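# Pull out the right-side yellow rod and turn it flat

## Task

Of the yellow rods, pick the one closest to the right arm. Draw it out until it stops, then rotate it 90 degrees so that its player figures end up lying horizontal.

## Robot and tools

Robot: two six-joint arms, left_arm and right_arm, each with a parallel two-finger gripper and a fisheye camera on its wrist (cam_left_wrist and cam_right_wrist, both 672x504). left_arm sits on the +y side.

Frames: the scene frame has its origin at table-top height, halfway between the nominal arm bases, with +x out over the table and +z up. The calibrated bases are left_arm (-0.028, +0.289, +0.027) m and right_arm (-0.040, -0.349, +0.007) m, each almost unrotated. Each arm reports its hand pose, targets and wrist-camera pose in its own base frame. Reported hand positions can be off by a few cm, more at full reach. The fingers point along the gripper's +z axis and close along its y axis. end_effector_position is the point between the pads, about 1 cm short of the tips.

Row layout, used by every tool that moves the arms: a single flat list of 14 numbers, each in [-1, 1], covering both arms even when only one moves. Numbers 1-6 are left_arm joints in this order: wrist pitch, shoulder, wrist yaw, wrist roll, elbow, waist. Number 7 is left_arm opening. Numbers 8-14 repeat the same pattern for right_arm. The joint numbers are offsets, not poses. They count from the Joint targets in force when the action or move starts, not from the previous row, so sending the same offset again moves further. Scale: 1.0 equals 2.224 rad for waist, shoulder and elbow, and 8.485 rad for wrist pitch, wrist yaw and wrist roll. Opening is absolute: +1 is fully open and -1 is shut. Sending 0 for a joint re-commands its current target, and a 0 in an opening slot shuts the gripper halfway. To leave a gripper alone, resend its present command.

Stated joint ranges (rad): waist -2.618 to 3.054, shoulder 0.000 to 3.142, elbow 0.000 to 3.142, wrist pitch -1.571 to 1.571, wrist yaw -1.571 to 1.571, wrist roll -2.094 to 2.094. Real ends can differ by up to 0.059 rad. An action that would push a joint more than 0.059 rad beyond its range is rejected for both arms. A joint that hits its true end gets the message "joint sent to its limit".

execute_actions(actions, cameras): actions is a list of actions. Each action is a table of up to 15 rows, one per 1/30 s step, and it lasts 0.5 s. A short table repeats its last row. An empty list only returns the state and images. cameras picks the views: omit it for all, or pass [] for none.

move(target, speed, blend, opening_speed, blocking, cameras): plans smooth joint paths. target is one 14-number row or a list of up to 15 rows. Every row counts from the same starting Joint targets. speed is the top joint speed in rad/s, 0.01 to 12.57, default 0.5, given once or per target. blend, in rad, rounds the corners of intermediate targets. opening_speed, 0.2 or more per second, ramps the gripper command; use it for gentle closing. blocking=false returns early while the motion continues. The whole path shares 10 s. All joints move together, so the gripper traces a curve. Nothing is avoided along the way, including the other arm. The result ends with a "move:" line: done, off_target (resting more than 0.035 rad from the target), moving, held, or fault, plus limits=held if steps were withheld. Done does not prove the gripper is free of contact.

wait(seconds 0 to 10, cameras) lets time pass; a running move continues. stop(cameras) brakes a running move. zoom_image(camera, region) gives a closer look at [x0, y0, x1, y1] pixels of the newest image from cam_left_wrist or cam_right_wrist, at most 504 by 504. read_manual(section="licences") only returns licence text. finished_scene(scene) ends the scene and cannot be undone. The goal must then hold without the robot. After ending scene 1, make no further call in that reply.

Results: Joint positions and Joint velocities list each arm's joints in the order above, followed by the finger gap (0.094 m when fully open). Joint targets is what the next offsets count from. Tool commands shows the current gripper commands. grip_measured uses the opening scale and reads a little wide on nothing and a few mm narrow on a squeezed part. Joint torques include gravity, and numbers 2, 5 and 6 wrap at ±28 N m. Calls that run actions also list joint positions at some steps. Other messages: "joint command not followed" means the clearance check altered targets; MOTOR HOT appears at 75 °C. OVER-TEMPERATURE FAULT means that arm has folded up and is out of use.

Motion notes: per step, a target may lead the measured angle by at most 0.339 rad (big joints) or 2.2 rad (wrist joints). Targets that would move the gripper more than 200 mm are scaled back. Small turns may not start. The scene keeps running while you write. Meanwhile the arms hold their last command.

Avoid: letting the arms touch or press each other, including closing one gripper on the other's fingers. Avoid fast impacts on the table or fixtures, dropping things, and letting go of moving parts. Avoid strain on the camera cables. Do not leave an arm pushing or stretched out, because it heats the motors. To stop a push, command targets back past the measured positions. A gripper squeezes at about 50-64 N per pad.

Each tool is called by a JSON object that holds its "op" and its "data".

## Session

{"op": "execute_actions", "data": {"actions": []}}

Scene clock: 0.00 s.
left_arm: end_effector_position=(+0.4028, +0.0079, +0.1249) grip_measured=+1.000 end_effector_quat_wxyz=(+0.625, -0.028, +0.778, +0.057) | right_arm: end_effector_position=(+0.4019, -0.0301, +0.1142) grip_measured=+1.000 end_effector_quat_wxyz=(+0.608, +0.063, +0.791, -0.024)
Joint names: [wrist pitch, shoulder, wrist yaw, wrist roll, elbow, waist]
Joint positions: left_arm=[0.966 1.539 -0.191 0.014 0.356 -0.068 0.094] | right_arm=[0.914 1.54 0.073 0.059 0.363 -0.045 0.094]
Joint velocities: within noise
Joint torques (N m): no reading
Heat: left arm: 47 °C; right arm: 43 °C.
Joint targets: left_arm=[0.959 1.536 -0.192 0.014 0.359 -0.068] | right_arm=[0.904 1.537 0.071 0.060 0.366 -0.045]
Tool commands: left_gripper/opening=+1.0 right_gripper/opening=+1.0

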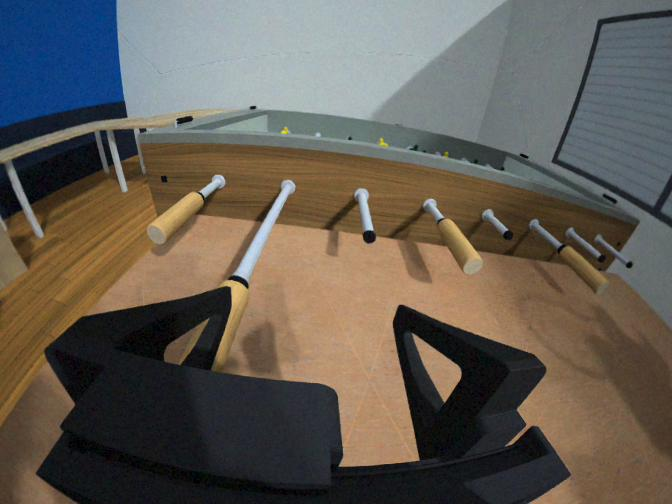

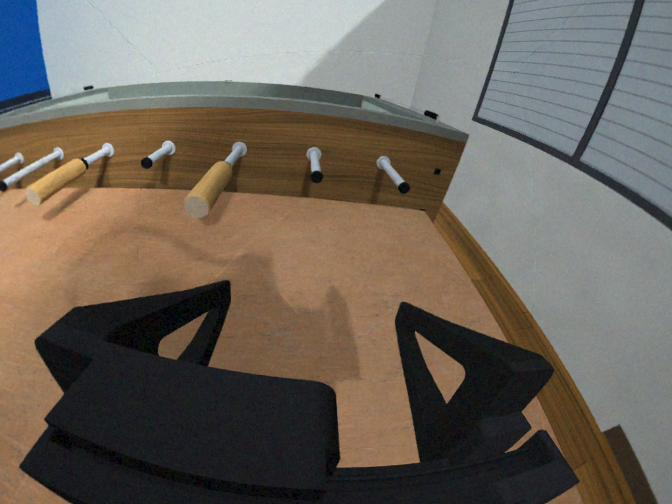

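{"op": "zoom_image", "data": {"camera": "cam_left_wrist", "region": [240, 90, 640, 290]}}

{"op": "zoom_image", "data": {"camera": "cam_right_wrist", "region": [0, 70, 460, 240]}}

Scaled by 1.260 from the camera's 672x504 image, which has a finer 960x720 frame.

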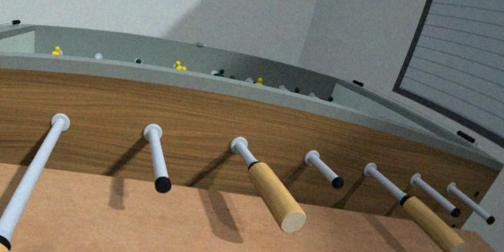

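Scaled by 1.096 from the camera's 672x504 image, which has a finer 960x720 frame.

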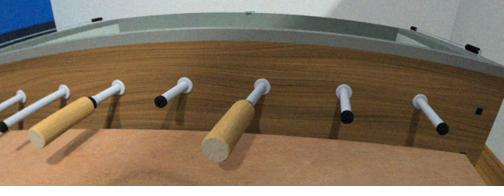

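{"op": "move", "data": {"target": [0,0,0,0,0,0,1,0.0625,0.3636,0.0216,0.178,0.2454,0.1413,0.35], "speed": 1.2}}

Scene clock: 88.93 s.
left_arm: end_effector_position=(+0.4028, +0.0079, +0.1249) grip_measured=+1.000 end_effector_quat_wxyz=(+0.625, -0.028, +0.778, +0.057) | right_arm: end_effector_position=(+0.5314, +0.1011, +0.0654) grip_measured=+0.352 end_effector_quat_wxyz=(+0.487, +0.501, +0.520, +0.491)
Joint names: [wrist pitch, shoulder, wrist yaw, wrist roll, elbow, waist]
Joint positions: left_arm=[0.966 1.539 -0.191 0.014 0.356 -0.068 0.094] | right_arm=[1.388 2.326 0.244 1.567 0.893 0.267 0.064]
Joint velocities: within noise
Joint torques (N m): left_arm=[1.85 -6.34 -0.04 0.02 5.34 -0.09] | right_arm=[2.15 -7.91 0.15 0.05 5.37 0.25]
Heat: left arm: 46 °C; right arm: 44 °C.
Joint targets: left_arm=[0.959 1.536 -0.192 0.014 0.359 -0.068] | right_arm=[1.434 2.346 0.254 1.570 0.912 0.269]
move: off_target (right_arm); right_arm: the wrist pitch is farthest, 0.046 rad from its target
camera_calibration:
cam_right_wrist: T_world_to_cam=[[-0.087154, -0.194089, -0.977105, 0.120438], [-0.425265, 0.894223, -0.139694, 0.176574], [0.900863, 0.403353, -0.160474, -0.389243], [0, 0, 0, 1]] pos_world=[0.436242, 0.0224817, 0.0798832]

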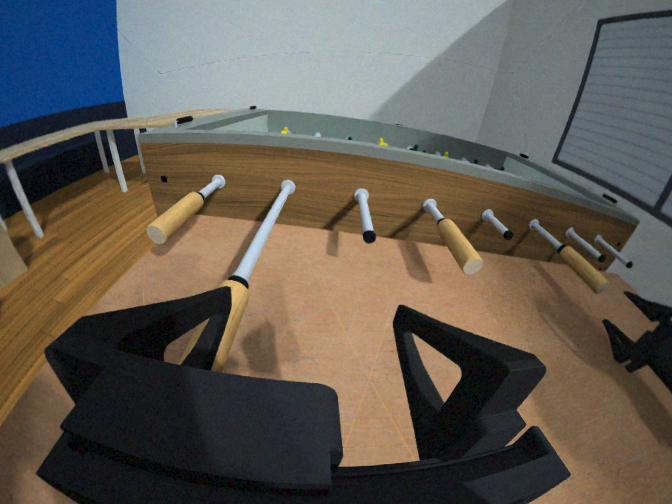

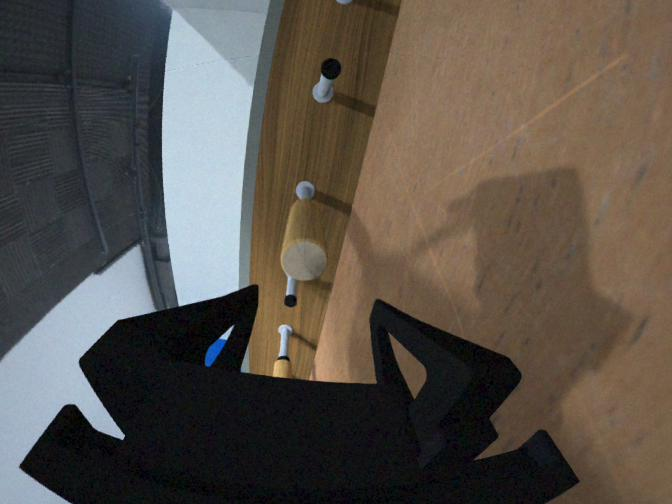

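{"op": "move", "data": {"target": [[0,0,0,0,0,0,1,-0.0146,0.0414,-0.0017,0,0.1174,-0.0132,0.35],[0,0,0,0,0,0,1,-0.0335,0.0926,-0.0048,0,0.2406,-0.0251,0.35]], "speed": 0.5, "blend": 0.05}}

Scene clock: 112.10 s.
left_arm: end_effector_position=(+0.4028, +0.0079, +0.1249) grip_measured=+1.000 end_effector_quat_wxyz=(+0.625, -0.028, +0.778, +0.057) | right_arm: end_effector_position=(+0.6203, +0.1064, +0.0902) grip_measured=+0.351 end_effector_quat_wxyz=(+0.514, +0.489, +0.478, +0.518)
Joint names: [wrist pitch, shoulder, wrist yaw, wrist roll, elbow, waist]
Joint positions: left_arm=[0.966 1.539 -0.191 0.014 0.356 -0.068 0.094] | right_arm=[1.238 2.505 0.245 1.569 1.335 0.238 0.063]
Joint velocities: within noise
Joint torques (N m): left_arm=[1.84 -6.35 -0.04 0.01 5.31 -0.03] | right_arm=[0.94 -7.98 -0.3 0.02 14.06 -2.15]
Heat: left arm: 45 °C; right arm: 46 °C.
Joint targets: left_arm=[0.959 1.536 -0.192 0.014 0.359 -0.068] | right_arm=[1.150 2.552 0.214 1.570 1.447 0.214]
move: off_target (right_arm); right_arm: the elbow is farthest, 0.112 rad from its target
camera_calibration:
cam_right_wrist: T_world_to_cam=[[0.0150526, -0.16341, -0.986443, 0.0876312], [-0.382219, 0.91069, -0.156694, 0.186145], [0.923949, 0.379396, -0.0487502, -0.489436], [0, 0, 0, 1]] pos_world=[0.522043, 0.0304898, 0.0917508]

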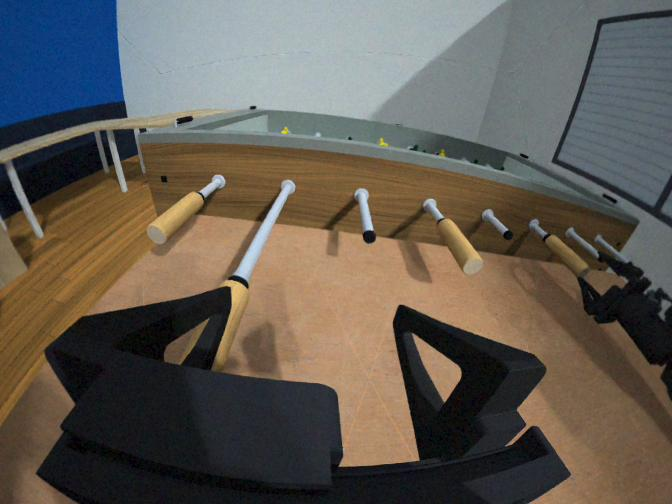

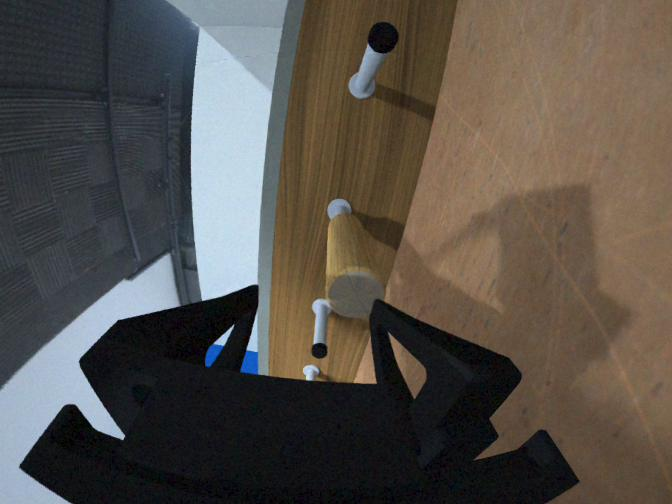

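{"op": "move", "data": {"target": [0,0,0,0,0,0,1,0.01756,-0.0486,0.003,0,-0.1264,0.0115,0.5], "speed": 0.5, "cameras": ["cam_right_wrist"]}}

Scene clock: 131.00 s.
left_arm: end_effector_position=(+0.4028, +0.0079, +0.1249) grip_measured=+1.000 end_effector_quat_wxyz=(+0.625, -0.028, +0.778, +0.057) | right_arm: end_effector_position=(+0.5920, +0.1009, +0.0654) grip_measured=+0.498 end_effector_quat_wxyz=(+0.500, +0.502, +0.500, +0.499)
Joint names: [wrist pitch, shoulder, wrist yaw, wrist roll, elbow, waist]
Joint positions: left_arm=[0.966 1.539 -0.191 0.014 0.356 -0.068 0.094] | right_arm=[1.278 2.466 0.242 1.573 1.185 0.239 0.07]
Joint velocities: within noise
Joint torques (N m): left_arm=[1.85 -6.38 -0.04 0.01 5.33 -0.03] | right_arm=[1.92 -12.77 0.01 -0.02 3.34 0.03]
Heat: left arm: 45 °C; right arm: 45 °C.
Joint targets: left_arm=[0.959 1.536 -0.192 0.014 0.359 -0.068] | right_arm=[1.299 2.444 0.239 1.570 1.166 0.239]
move: done
camera_calibration:
cam_right_wrist: T_world_to_cam=[[-0.0520743, -0.176762, -0.982875, 0.103602], [-0.396805, 0.906842, -0.142065, 0.184511], [0.916425, 0.382612, -0.117363, -0.453743], [0, 0, 0, 1]] pos_world=[0.494431, 0.0245978, 0.0747876]
Images, in order (width x height): cam_right_wrist 672x504.

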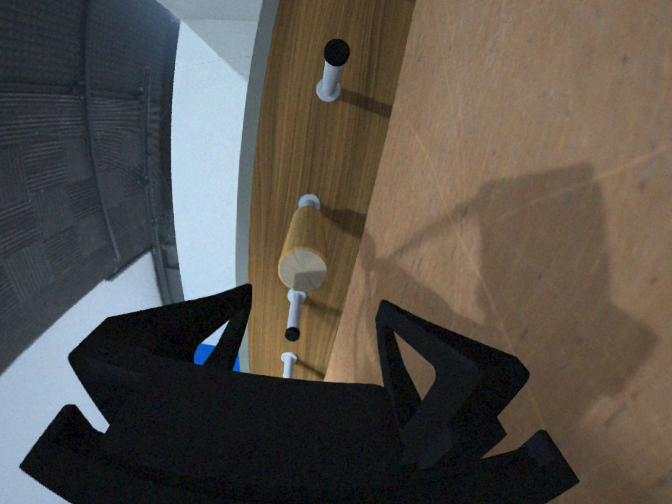

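{"op": "move", "data": {"target": [0,0,0,0,0,0,1,-0.0132,0.0153,-0.0011,0,0.0427,-0.004,0.5], "speed": 0.4, "cameras": ["cam_right_wrist"]}}

Scene clock: 155.47 s.
left_arm: end_effector_position=(+0.4028, +0.0079, +0.1249) grip_measured=+1.000 end_effector_quat_wxyz=(+0.625, -0.028, +0.778, +0.057) | right_arm: end_effector_position=(+0.6037, +0.1050, +0.0674) grip_measured=+0.498 end_effector_quat_wxyz=(+0.494, +0.504, +0.508, +0.494)
Joint names: [wrist pitch, shoulder, wrist yaw, wrist roll, elbow, waist]
Joint positions: left_arm=[0.966 1.539 -0.191 0.014 0.356 -0.068 0.094] | right_arm=[1.199 2.466 0.235 1.573 1.242 0.239 0.07]
Joint velocities: within noise
Joint torques (N m): left_arm=[1.85 -6.32 -0.04 0 5.35 0.02] | right_arm=[1.62 -10.28 -0.02 -0.02 6.49 -0.76]
Heat: left arm: 45 °C; right arm: 49 °C.
Joint targets: left_arm=[0.959 1.536 -0.192 0.014 0.359 -0.068] | right_arm=[1.187 2.478 0.230 1.570 1.261 0.230]
move: done
camera_calibration:
cam_right_wrist: T_world_to_cam=[[-0.0722837, -0.182307, -0.980581, 0.119533], [-0.406082, 0.903354, -0.138015, 0.191493], [0.910973, 0.38822, -0.13933, -0.461564], [0, 0, 0, 1]] pos_world=[0.506874, 0.0279942, 0.0793317]
Images, in order (width x height): cam_right_wrist 672x504.

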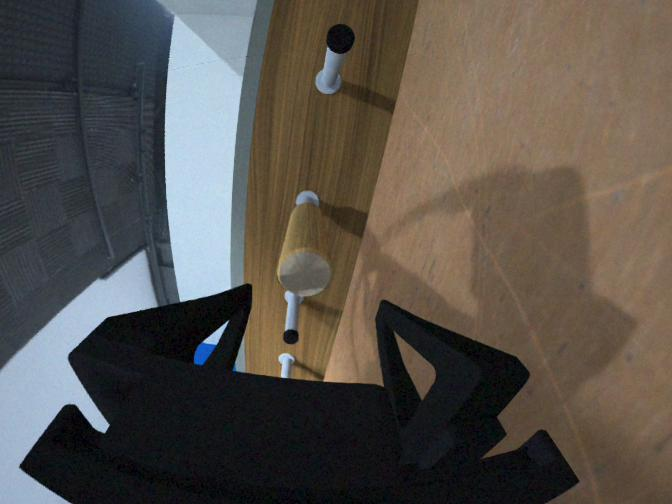

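{"op": "move", "data": {"target": [0,0,0,0,0,0,1,-0.0204,0.0616,-0.0032,0,0.1497,-0.0169,0.5], "speed": 0.3, "cameras": ["cam_right_wrist"]}}

Scene clock: 173.20 s.
left_arm: end_effector_position=(+0.4028, +0.0079, +0.1249) grip_measured=+1.000 end_effector_quat_wxyz=(+0.625, -0.028, +0.778, +0.057) | right_arm: end_effector_position=(+0.6648, +0.0979, +0.0839) grip_measured=+0.498 end_effector_quat_wxyz=(+0.503, +0.500, +0.495, +0.502)
Joint names: [wrist pitch, shoulder, wrist yaw, wrist roll, elbow, waist]
Joint positions: left_arm=[0.966 1.539 -0.191 0.014 0.356 -0.068 0.094] | right_arm=[1.028 2.585 0.207 1.573 1.568 0.2 0.07]
Joint velocities: within noise
Joint torques (N m): left_arm=[1.84 -6.31 -0.04 0.01 5.33 -0.03] | right_arm=[1.65 -10.32 0 -0.02 7.91 -0.64]
Heat: left arm: 44 °C; right arm: 48 °C.
Joint targets: left_arm=[0.959 1.536 -0.192 0.014 0.359 -0.068] | right_arm=[1.014 2.615 0.202 1.570 1.594 0.192]
move: done
camera_calibration:
cam_right_wrist: T_world_to_cam=[[-0.0399658, -0.173804, -0.983969, 0.116746], [-0.391094, 0.908911, -0.144661, 0.215004], [0.919482, 0.379043, -0.104299, -0.519807], [0, 0, 0, 1]] pos_world=[0.566706, 0.0219008, 0.0917615]
Images, in order (width x height): cam_right_wrist 672x504.

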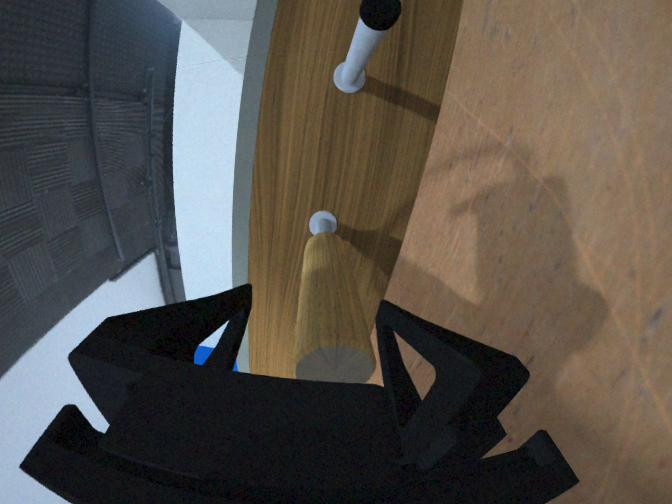

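{"op": "move", "data": {"target": [[0,0,0,0,0,0,1,0,0.0108,0,0,0,0.002,0.5],[0,0,0,0,0,0,1,0,0.0108,0,0,0,0.002,-0.6]], "speed": 0.3, "opening_speed": 1.0, "cameras": ["cam_right_wrist"]}}

Scene clock: 185.47 s.
left_arm: end_effector_position=(+0.4028, +0.0079, +0.1249) grip_measured=+1.000 end_effector_quat_wxyz=(+0.625, -0.028, +0.778, +0.057) | right_arm: end_effector_position=(+0.6649, +0.0981, +0.0754) grip_measured=-0.310 end_effector_quat_wxyz=(+0.503, +0.500, +0.494, +0.503)
Joint names: [wrist pitch, shoulder, wrist yaw, wrist roll, elbow, waist]
Joint positions: left_arm=[0.966 1.539 -0.191 0.014 0.356 -0.068 0.094] | right_arm=[1.048 2.61 0.206 1.574 1.575 0.2 0.032]
Joint velocities: within noise
Joint torques (N m): left_arm=[1.85 -6.38 -0.04 0.01 5.35 -0.02] | right_arm=[1.43 -10.45 0 -0.04 7.28 -0.23]
Heat: left arm: 44 °C; right arm: 47 °C.
Joint targets: left_arm=[0.959 1.536 -0.192 0.014 0.359 -0.068] | right_arm=[1.014 2.639 0.203 1.570 1.594 0.197]
move: done
camera_calibration:
cam_right_wrist: T_world_to_cam=[[-0.0380049, -0.172002, -0.984363, 0.106986], [-0.391523, 0.908879, -0.143696, 0.213883], [0.919383, 0.379939, -0.101885, -0.521109], [0, 0, 0, 1]] pos_world=[0.566905, 0.0219975, 0.0829542]
Images, in order (width x height): cam_right_wrist 672x504.

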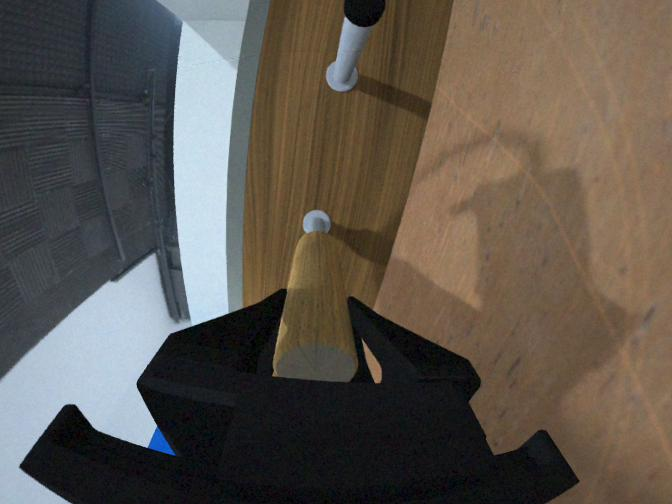

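{"op": "move", "data": {"target": [[0,0,0,0,0,0,1,0.0257,-0.086,0.0035,-0.0613,-0.17,0.0161,-0.6],[0,0,0,0,0,0,1,0.0447,-0.1308,0.0075,-0.1261,-0.2872,0.0312,-0.6],[0,0,0,0,0,0,1,0.0618,-0.1621,0.0122,-0.185,-0.3838,0.0491,-0.6]], "speed": 0.6, "blend": 0.05}}

Scene clock: 235.40 s.
left_arm: end_effector_position=(+0.4028, +0.0079, +0.1249) grip_measured=+1.000 end_effector_quat_wxyz=(+0.625, -0.028, +0.778, +0.057) | right_arm: end_effector_position=(+0.5014, +0.0989, +0.0690) grip_measured=-0.310 end_effector_quat_wxyz=(+0.694, +0.008, +0.719, -0.004)
Joint names: [wrist pitch, shoulder, wrist yaw, wrist roll, elbow, waist]
Joint positions: left_arm=[0.966 1.539 -0.191 0.014 0.356 -0.068 0.094] | right_arm=[1.473 2.28 0.321 0.018 0.77 0.304 0.032]
Joint velocities: within noise
Joint torques (N m): left_arm=[1.85 -6.37 -0.04 0.01 5.31 -0.03] | right_arm=[2.32 -8.81 -0.11 -0.17 1.4 0.2]
Heat: left arm: 44 °C; right arm: 46 °C.
Joint targets: left_arm=[0.959 1.536 -0.192 0.014 0.359 -0.068] | right_arm=[1.538 2.278 0.306 0.001 0.740 0.306]
move: off_target (right_arm); right_arm: the wrist pitch is farthest, 0.066 rad from its target
camera_calibration:
cam_right_wrist: T_world_to_cam=[[-0.0597252, -0.982965, 0.173818, 0.10573], [-0.432906, -0.131396, -0.891812, 0.32345], [0.899459, -0.12851, -0.417683, -0.289733], [0, 0, 0, 1]] pos_world=[0.406941, 0.109196, 0.149062]

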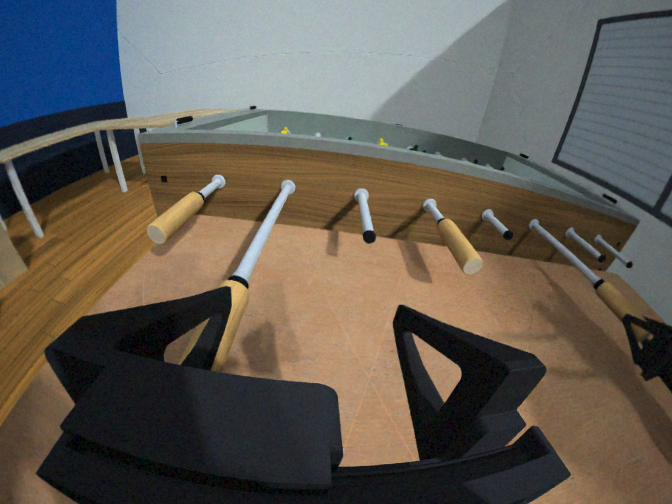

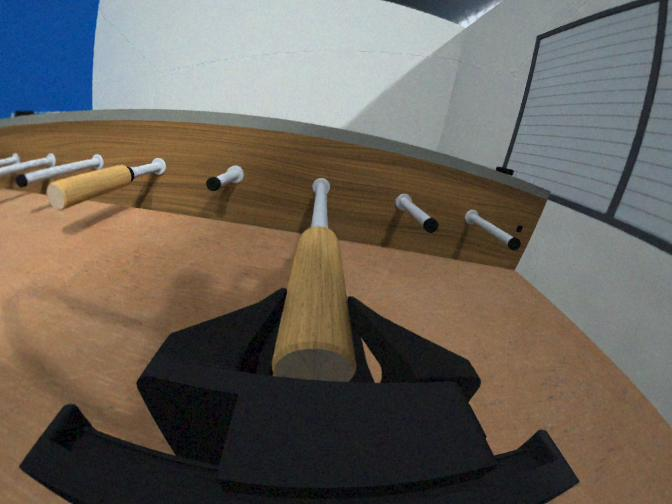

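{"op": "move", "data": {"target": [[0,0,0,0,0,0,1,-0.0313,-0.112,0.0025,0.007,-0.0736,0.0174,-0.6],[0,0,0,0,0,0,1,-0.0409,-0.1797,0.009,0.0111,-0.136,0.0394,-0.6]], "speed": 0.4, "blend": 0.05}}

Scene clock: 248.43 s.
left_arm: end_effector_position=(+0.4028, +0.0079, +0.1249) grip_measured=+1.000 end_effector_quat_wxyz=(+0.625, -0.028, +0.778, +0.057) | right_arm: end_effector_position=(+0.4780, +0.1016, +0.0795) grip_measured=-0.310 end_effector_quat_wxyz=(+0.627, +0.003, +0.779, +0.003)
Joint names: [wrist pitch, shoulder, wrist yaw, wrist roll, elbow, waist]
Joint positions: left_arm=[0.966 1.539 -0.191 0.014 0.356 -0.068 0.094] | right_arm=[1.1 2.012 0.312 0.079 0.684 0.321 0.032]
Joint velocities: within noise
Joint torques (N m): left_arm=[1.83 -6.37 -0.04 0 5.37 -0.06] | right_arm=[2.55 -18.78 0.85 0.17 -14.37 6.56]
Heat: left arm: 44 °C; right arm: 46 °C.
Joint targets: left_arm=[0.959 1.536 -0.192 0.014 0.359 -0.068] | right_arm=[1.191 1.879 0.383 0.095 0.438 0.394]
move: off_target (right_arm); right_arm: the elbow is farthest, 0.247 rad from its target
camera_calibration:
cam_right_wrist: T_world_to_cam=[[-0.0104183, -0.984238, 0.176543, 0.0815477], [-0.583734, -0.137361, -0.800242, 0.388455], [0.811878, -0.111391, -0.573102, -0.211461], [0, 0, 0, 1]] pos_world=[0.399285, 0.110066, 0.175272]

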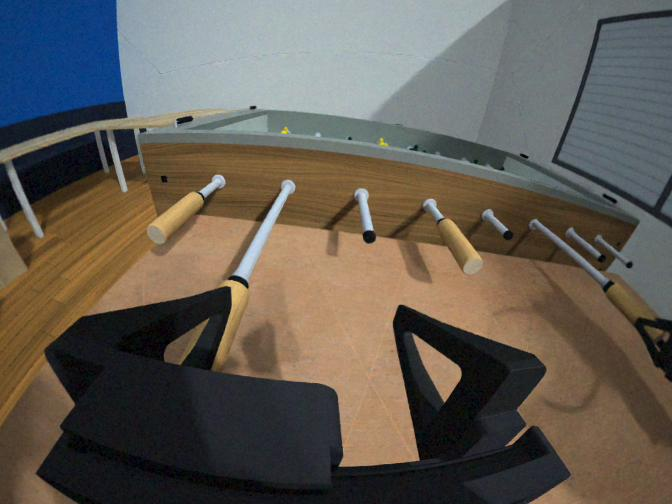

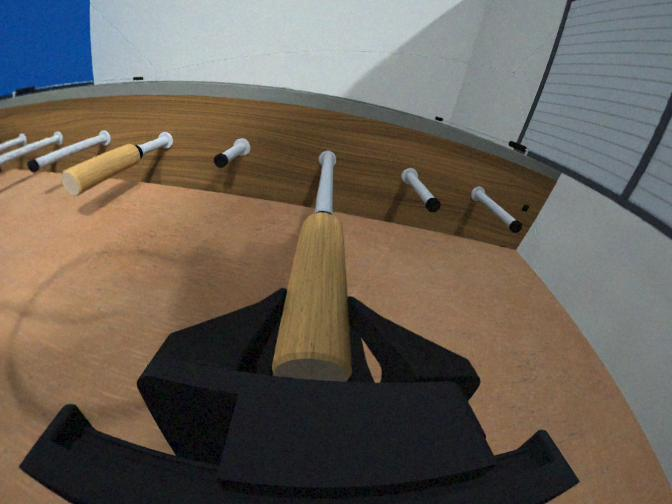

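{"op": "move", "data": {"target": [[0,0,0,0,0,0,1,-0.0091,0.051,-0.0071,0,0.094,-0.0279,-0.6],[0,0,0,0,0,0,1,-0.0091,0.051,-0.0071,0,0.094,-0.0279,0.5]], "speed": 0.5, "opening_speed": 1.5}}

Scene clock: 261.93 s.
left_arm: end_effector_position=(+0.4028, +0.0079, +0.1249) grip_measured=+1.000 end_effector_quat_wxyz=(+0.625, -0.028, +0.778, +0.057) | right_arm: end_effector_position=(+0.4712, +0.1011, +0.0731) grip_measured=+0.498 end_effector_quat_wxyz=(+0.621, +0.006, +0.784, +0.003)
Joint names: [wrist pitch, shoulder, wrist yaw, wrist roll, elbow, waist]
Joint positions: left_arm=[0.966 1.539 -0.191 0.014 0.356 -0.068 0.094] | right_arm=[1.109 2.011 0.321 0.09 0.659 0.328 0.07]
Joint velocities: within noise
Joint torques (N m): left_arm=[1.83 -6.41 -0.04 0.01 5.35 -0.03] | right_arm=[1.79 -9.1 0.1 0.06 3.48 0.42]
Heat: left arm: 43 °C; right arm: 52 °C.
Joint targets: left_arm=[0.959 1.536 -0.192 0.014 0.359 -0.068] | right_arm=[1.114 1.992 0.322 0.095 0.647 0.332]
move: done; target 2's new numbers were sent with right_arm's elbow 0.058 rad from that target
camera_calibration:
cam_right_wrist: T_world_to_cam=[[-0.0123391, -0.984834, 0.173062, 0.0833404], [-0.595942, -0.131735, -0.792148, 0.383849], [0.802933, -0.112909, -0.585278, -0.204437], [0, 0, 0, 1]] pos_world=[0.393929, 0.10956, 0.16999]

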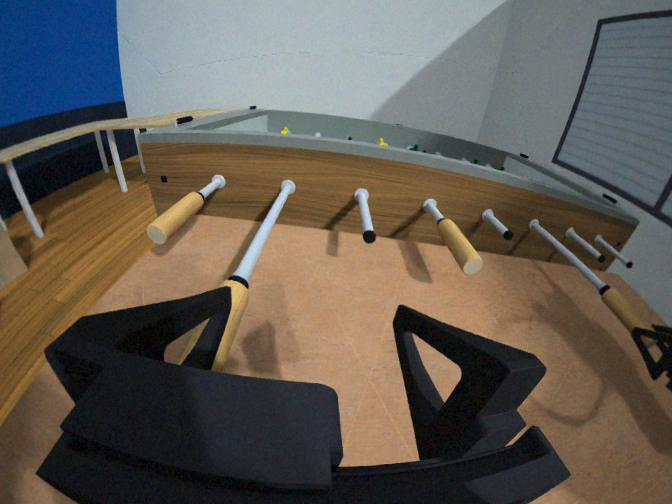

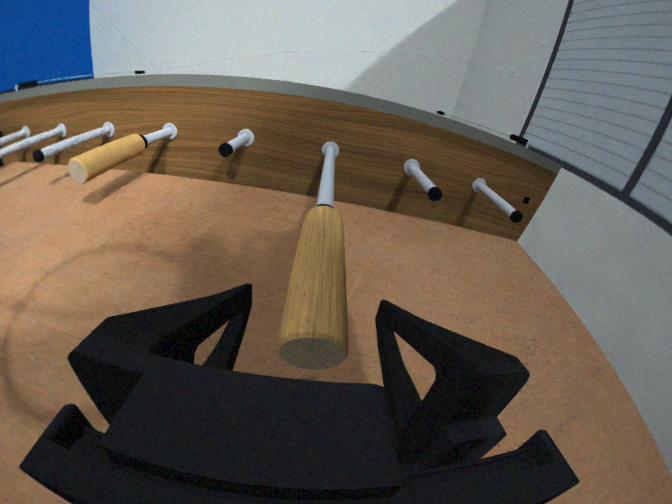

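{"op": "finished_scene", "data": {"scene": 1}}

The scene is finished: the task was done.


## Next scene

The same job, from a new start.

{"op": "execute_actions", "data": {"actions": []}}

Scene clock: 0.00 s.
left_arm: end_effector_position=(+0.4067, +0.0376, +0.1163) grip_measured=+1.000 end_effector_quat_wxyz=(+0.597, -0.093, +0.793, +0.071) | right_arm: end_effector_position=(+0.3928, -0.0048, +0.1143) grip_measured=+1.000 end_effector_quat_wxyz=(+0.608, +0.033, +0.793, -0.013)
Joint names: [wrist pitch, shoulder, wrist yaw, wrist roll, elbow, waist]
Joint positions: left_arm=[0.845 1.542 -0.242 -0.068 0.409 -0.016 0.094] | right_arm=[0.909 1.498 0.082 0.042 0.325 0.023 0.094]
Joint velocities: within noise
Joint torques (N m): no reading
Heat: left arm: 42 °C; right arm: 40 °C.
Joint targets: left_arm=[0.833 1.540 -0.243 -0.068 0.411 -0.016] | right_arm=[0.899 1.495 0.080 0.043 0.328 0.023]
Tool commands: left_gripper/opening=+1.0 right_gripper/opening=+1.0
camera_calibration:
cam_left_wrist: T_world_to_cam=[[0.207287, -0.962694, 0.173931, -0.0790407], [-0.569143, -0.263281, -0.778948, 0.366677], [0.795681, 0.062474, -0.602485, -0.132805], [0, 0, 0, 1]] pos_world=[0.330746, 0.0287439, 0.219357]
cam_right_wrist: T_world_to_cam=[[-0.0674914, -0.98389, 0.165543, -0.00657283], [-0.627243, -0.0871895, -0.773928, 0.366259], [0.775894, -0.156069, -0.611254, -0.115862], [0, 0, 0, 1]] pos_world=[0.319186, 0.0073845, 0.213725]

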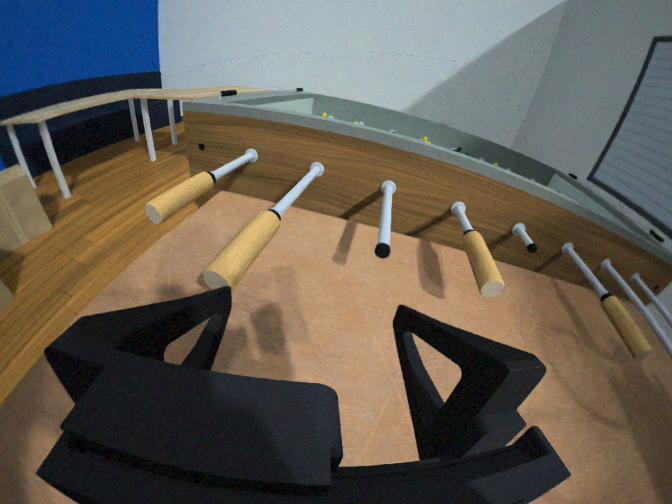

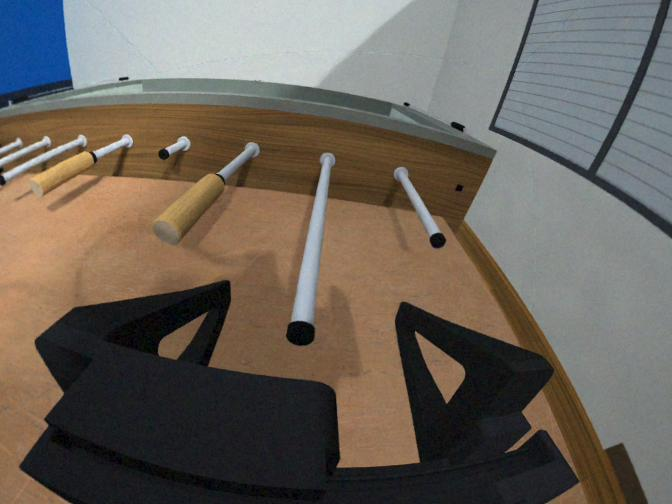

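{"op": "move", "data": {"target": [[0,0,0,0,0,0,1,0,-0.0652,0.0236,-0.059,0,0.09,0.5],[0,0,0,0,0,0,1,0.0791,0.3632,0.056,-0.1901,0.1942,0.2077,0.5]], "speed": 1.3, "blend": 0.1, "cameras": ["cam_right_wrist"]}}

Scene clock: 48.80 s.
left_arm: end_effector_position=(+0.4067, +0.0376, +0.1163) grip_measured=+1.000 end_effector_quat_wxyz=(+0.597, -0.093, +0.793, +0.071) | right_arm: end_effector_position=(+0.4721, +0.1407, +0.0617) grip_measured=+0.502 end_effector_quat_wxyz=(-0.461, +0.502, -0.523, +0.512)
Joint names: [wrist pitch, shoulder, wrist yaw, wrist roll, elbow, waist]
Joint positions: left_arm=[0.845 1.542 -0.242 -0.068 0.409 -0.016 0.094] | right_arm=[1.481 2.284 0.551 -1.571 0.743 0.481 0.071]
Joint velocities: within noise
Joint torques (N m): left_arm=[1.86 -6.5 -0.07 0.03 5.52 -0.03] | right_arm=[2.35 -7.17 0.11 0.02 4.55 0.4]
Heat: left arm: 43 °C; right arm: 43 °C.
Joint targets: left_arm=[0.833 1.540 -0.243 -0.068 0.411 -0.016] | right_arm=[1.554 2.303 0.555 -1.570 0.760 0.485]
joint sent to its limit (right arm) — the wrist pitch, upper limit.
move: off_target (right_arm); right_arm: the wrist pitch is farthest, 0.089 rad from its target
camera_calibration:
cam_right_wrist: T_world_to_cam=[[0.0155245, 0.208477, 0.977904, -0.106444], [-0.453037, -0.870405, 0.192751, 0.356231], [0.891357, -0.446019, 0.0809351, -0.243233], [0, 0, 0, 1]] pos_world=[0.379846, 0.223769, 0.0551139]
Images, in order (width x height): cam_right_wrist 672x504.

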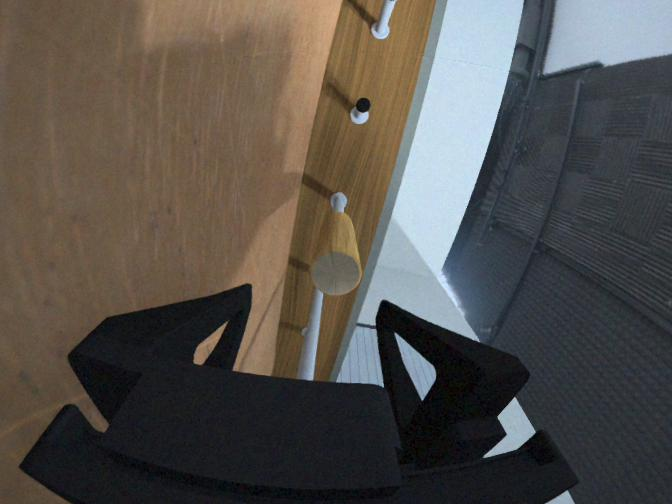

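{"op": "move", "data": {"target": [[0,0,0,0,0,0,1,-0.0099,0.0135,0.0018,0,0.0387,-0.0067,0.5],[0,0,0,0,0,0,1,-0.0269,0.0495,-0.0083,0,0.138,-0.0414,0.5]], "speed": 0.3, "cameras": ["cam_right_wrist"]}}

Scene clock: 72.33 s.
left_arm: end_effector_position=(+0.4067, +0.0376, +0.1163) grip_measured=+1.000 end_effector_quat_wxyz=(+0.597, -0.093, +0.793, +0.071) | right_arm: end_effector_position=(+0.5451, +0.1373, +0.0719) grip_measured=+0.502 end_effector_quat_wxyz=(+0.471, -0.478, +0.525, -0.523)
Joint names: [wrist pitch, shoulder, wrist yaw, wrist roll, elbow, waist]
Joint positions: left_arm=[0.845 1.542 -0.242 -0.068 0.409 -0.016 0.094] | right_arm=[1.331 2.388 0.498 -1.572 1.047 0.399 0.071]
Joint velocities: within noise
Joint torques (N m): left_arm=[1.85 -6.53 -0.07 0.01 5.5 -0.08] | right_arm=[1.71 -8.38 -0.13 0.03 5.83 -0.54]
Heat: left arm: 42 °C; right arm: 47 °C.
Joint targets: left_arm=[0.833 1.540 -0.243 -0.068 0.411 -0.016] | right_arm=[1.326 2.413 0.485 -1.570 1.067 0.393]
move: done
camera_calibration:
cam_right_wrist: T_world_to_cam=[[-0.0215828, 0.187558, 0.982016, -0.0939938], [-0.484967, -0.860908, 0.153769, 0.403326], [0.874266, -0.472927, 0.10954, -0.299676], [0, 0, 0, 1]] pos_world=[0.455568, 0.223131, 0.0631112]
Images, in order (width x height): cam_right_wrist 672x504.

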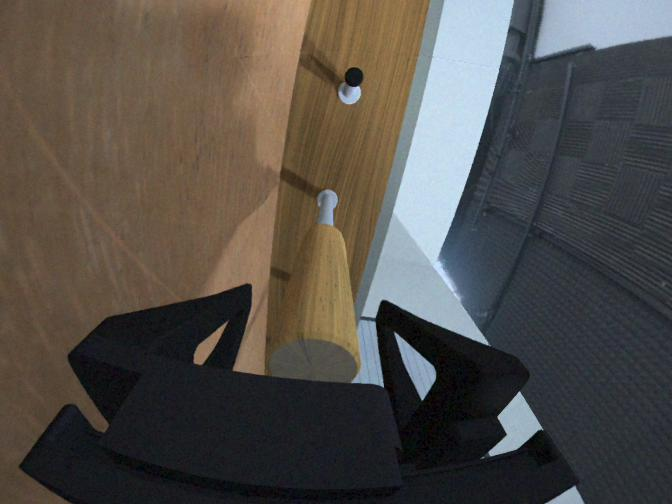

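{"op": "move", "data": {"target": [[0,0,0,0,0,0,1,0,0,0,0,0,0,-0.6],[0,0,0,0,0,0,1,0.0126,-0.0362,0.0052,0.0672,-0.0753,0.0231,-0.6],[0,0,0,0,0,0,1,0.006,-0.0885,0.0113,0.1549,-0.1384,0.0467,-0.6],[0,0,0,0,0,0,1,-0.0128,-0.1594,0.0171,0.1991,-0.1917,0.073,-0.6],[0,0,0,0,0,0,1,-0.0193,-0.1946,0.0222,0.2037,-0.2236,0.095,-0.6]], "speed": 0.6, "blend": 0.05, "opening_speed": 1.5}}

Scene clock: 111.37 s.
left_arm: end_effector_position=(+0.4067, +0.0376, +0.1163) grip_measured=+1.000 end_effector_quat_wxyz=(+0.597, -0.093, +0.793, +0.071) | right_arm: end_effector_position=(+0.4597, +0.1484, +0.0672) grip_measured=-0.309 end_effector_quat_wxyz=(+0.627, +0.021, +0.779, -0.026)
Joint names: [wrist pitch, shoulder, wrist yaw, wrist roll, elbow, waist]
Joint positions: left_arm=[0.845 1.542 -0.242 -0.068 0.409 -0.016 0.094] | right_arm=[1.101 2.073 0.564 0.125 0.717 0.511 0.032]
Joint velocities: within noise
Joint torques (N m): left_arm=[1.87 -6.5 -0.08 0 5.55 -0.09] | right_arm=[2.24 -15.79 1.32 0.37 -6.93 8.31]
Heat: left arm: 42 °C; right arm: 46 °C.
Joint targets: left_arm=[0.833 1.540 -0.243 -0.068 0.411 -0.016] | right_arm=[1.162 1.980 0.673 0.158 0.570 0.604]
move: off_target (right_arm); blend cut to 0 rad at target 1, 0.0391 rad at target 4; right_arm: the elbow is farthest, 0.148 rad from its target
camera_calibration:
cam_left_wrist: T_world_to_cam=[[0.207287, -0.962694, 0.173931, -0.0790407], [-0.569143, -0.263281, -0.778948, 0.366677], [0.795681, 0.062474, -0.602485, -0.132805], [0, 0, 0, 1]] pos_world=[0.330746, 0.0287439, 0.219357]
cam_right_wrist: T_world_to_cam=[[-0.0737041, -0.977527, 0.197506, 0.156301], [-0.591588, -0.116581, -0.797767, 0.374657], [0.802864, -0.175641, -0.569701, -0.184962], [0, 0, 0, 1]] pos_world=[0.381662, 0.163979, 0.162646]

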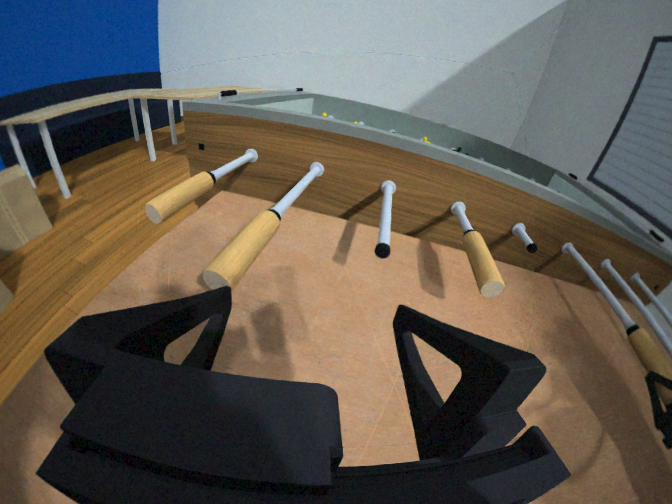

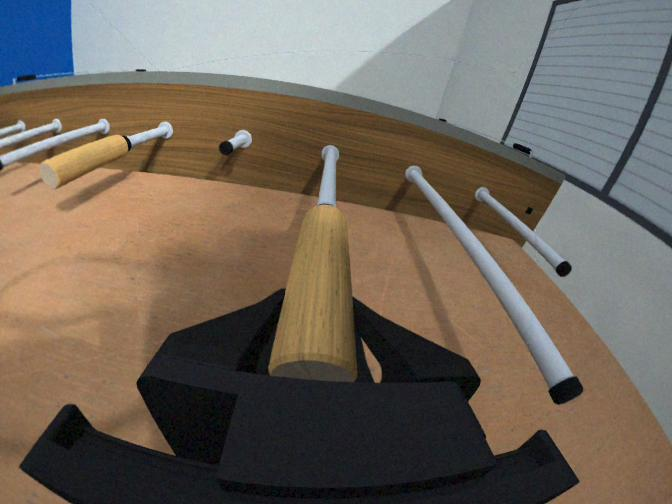

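{"op": "move", "data": {"target": [[0,0,0,0,0,0,1,-0.0058,0.0333,-0.0103,0,0.053,-0.0333,-0.6],[0,0,0,0,0,0,1,-0.0058,0.0333,-0.0103,0,0.053,-0.0333,0.5]], "speed": 0.6, "opening_speed": 1.5, "cameras": ["cam_right_wrist"]}}

Scene clock: 125.70 s.
left_arm: end_effector_position=(+0.4067, +0.0376, +0.1163) grip_measured=+1.000 end_effector_quat_wxyz=(+0.597, -0.093, +0.793, +0.071) | right_arm: end_effector_position=(+0.4539, +0.1502, +0.0641) grip_measured=+0.498 end_effector_quat_wxyz=(+0.625, +0.026, +0.780, -0.024)
Joint names: [wrist pitch, shoulder, wrist yaw, wrist roll, elbow, waist]
Joint positions: left_arm=[0.845 1.542 -0.242 -0.068 0.409 -0.016 0.094] | right_arm=[1.107 2.073 0.582 0.143 0.702 0.526 0.07]
Joint velocities: within noise
Joint torques (N m): left_arm=[1.86 -6.48 -0.07 0.03 5.52 -0.08] | right_arm=[1.72 -9.5 0.17 0.15 3.04 0.35]
Heat: left arm: 42 °C; right arm: 48 °C.
Joint targets: left_arm=[0.833 1.540 -0.243 -0.068 0.411 -0.016] | right_arm=[1.113 2.054 0.586 0.158 0.688 0.530]
move: done; target 2's new numbers were sent with right_arm's elbow 0.043 rad from that target
camera_calibration:
cam_right_wrist: T_world_to_cam=[[-0.0791574, -0.978788, 0.188967, 0.1614], [-0.595515, -0.105589, -0.796375, 0.369069], [0.799435, -0.175572, -0.574524, -0.179901], [0, 0, 0, 1]] pos_world=[0.376381, 0.16536, 0.160061]
Images, in order (width x height): cam_right_wrist 672x504.

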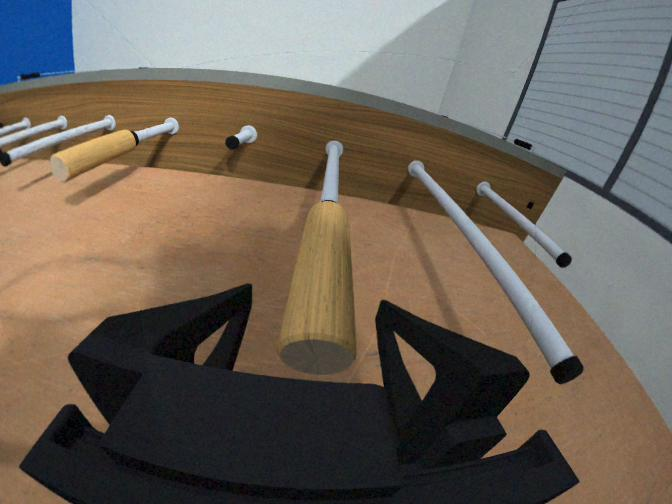

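{"op": "finished_scene", "data": {"scene": 2}}

The scene is finished: the task was done.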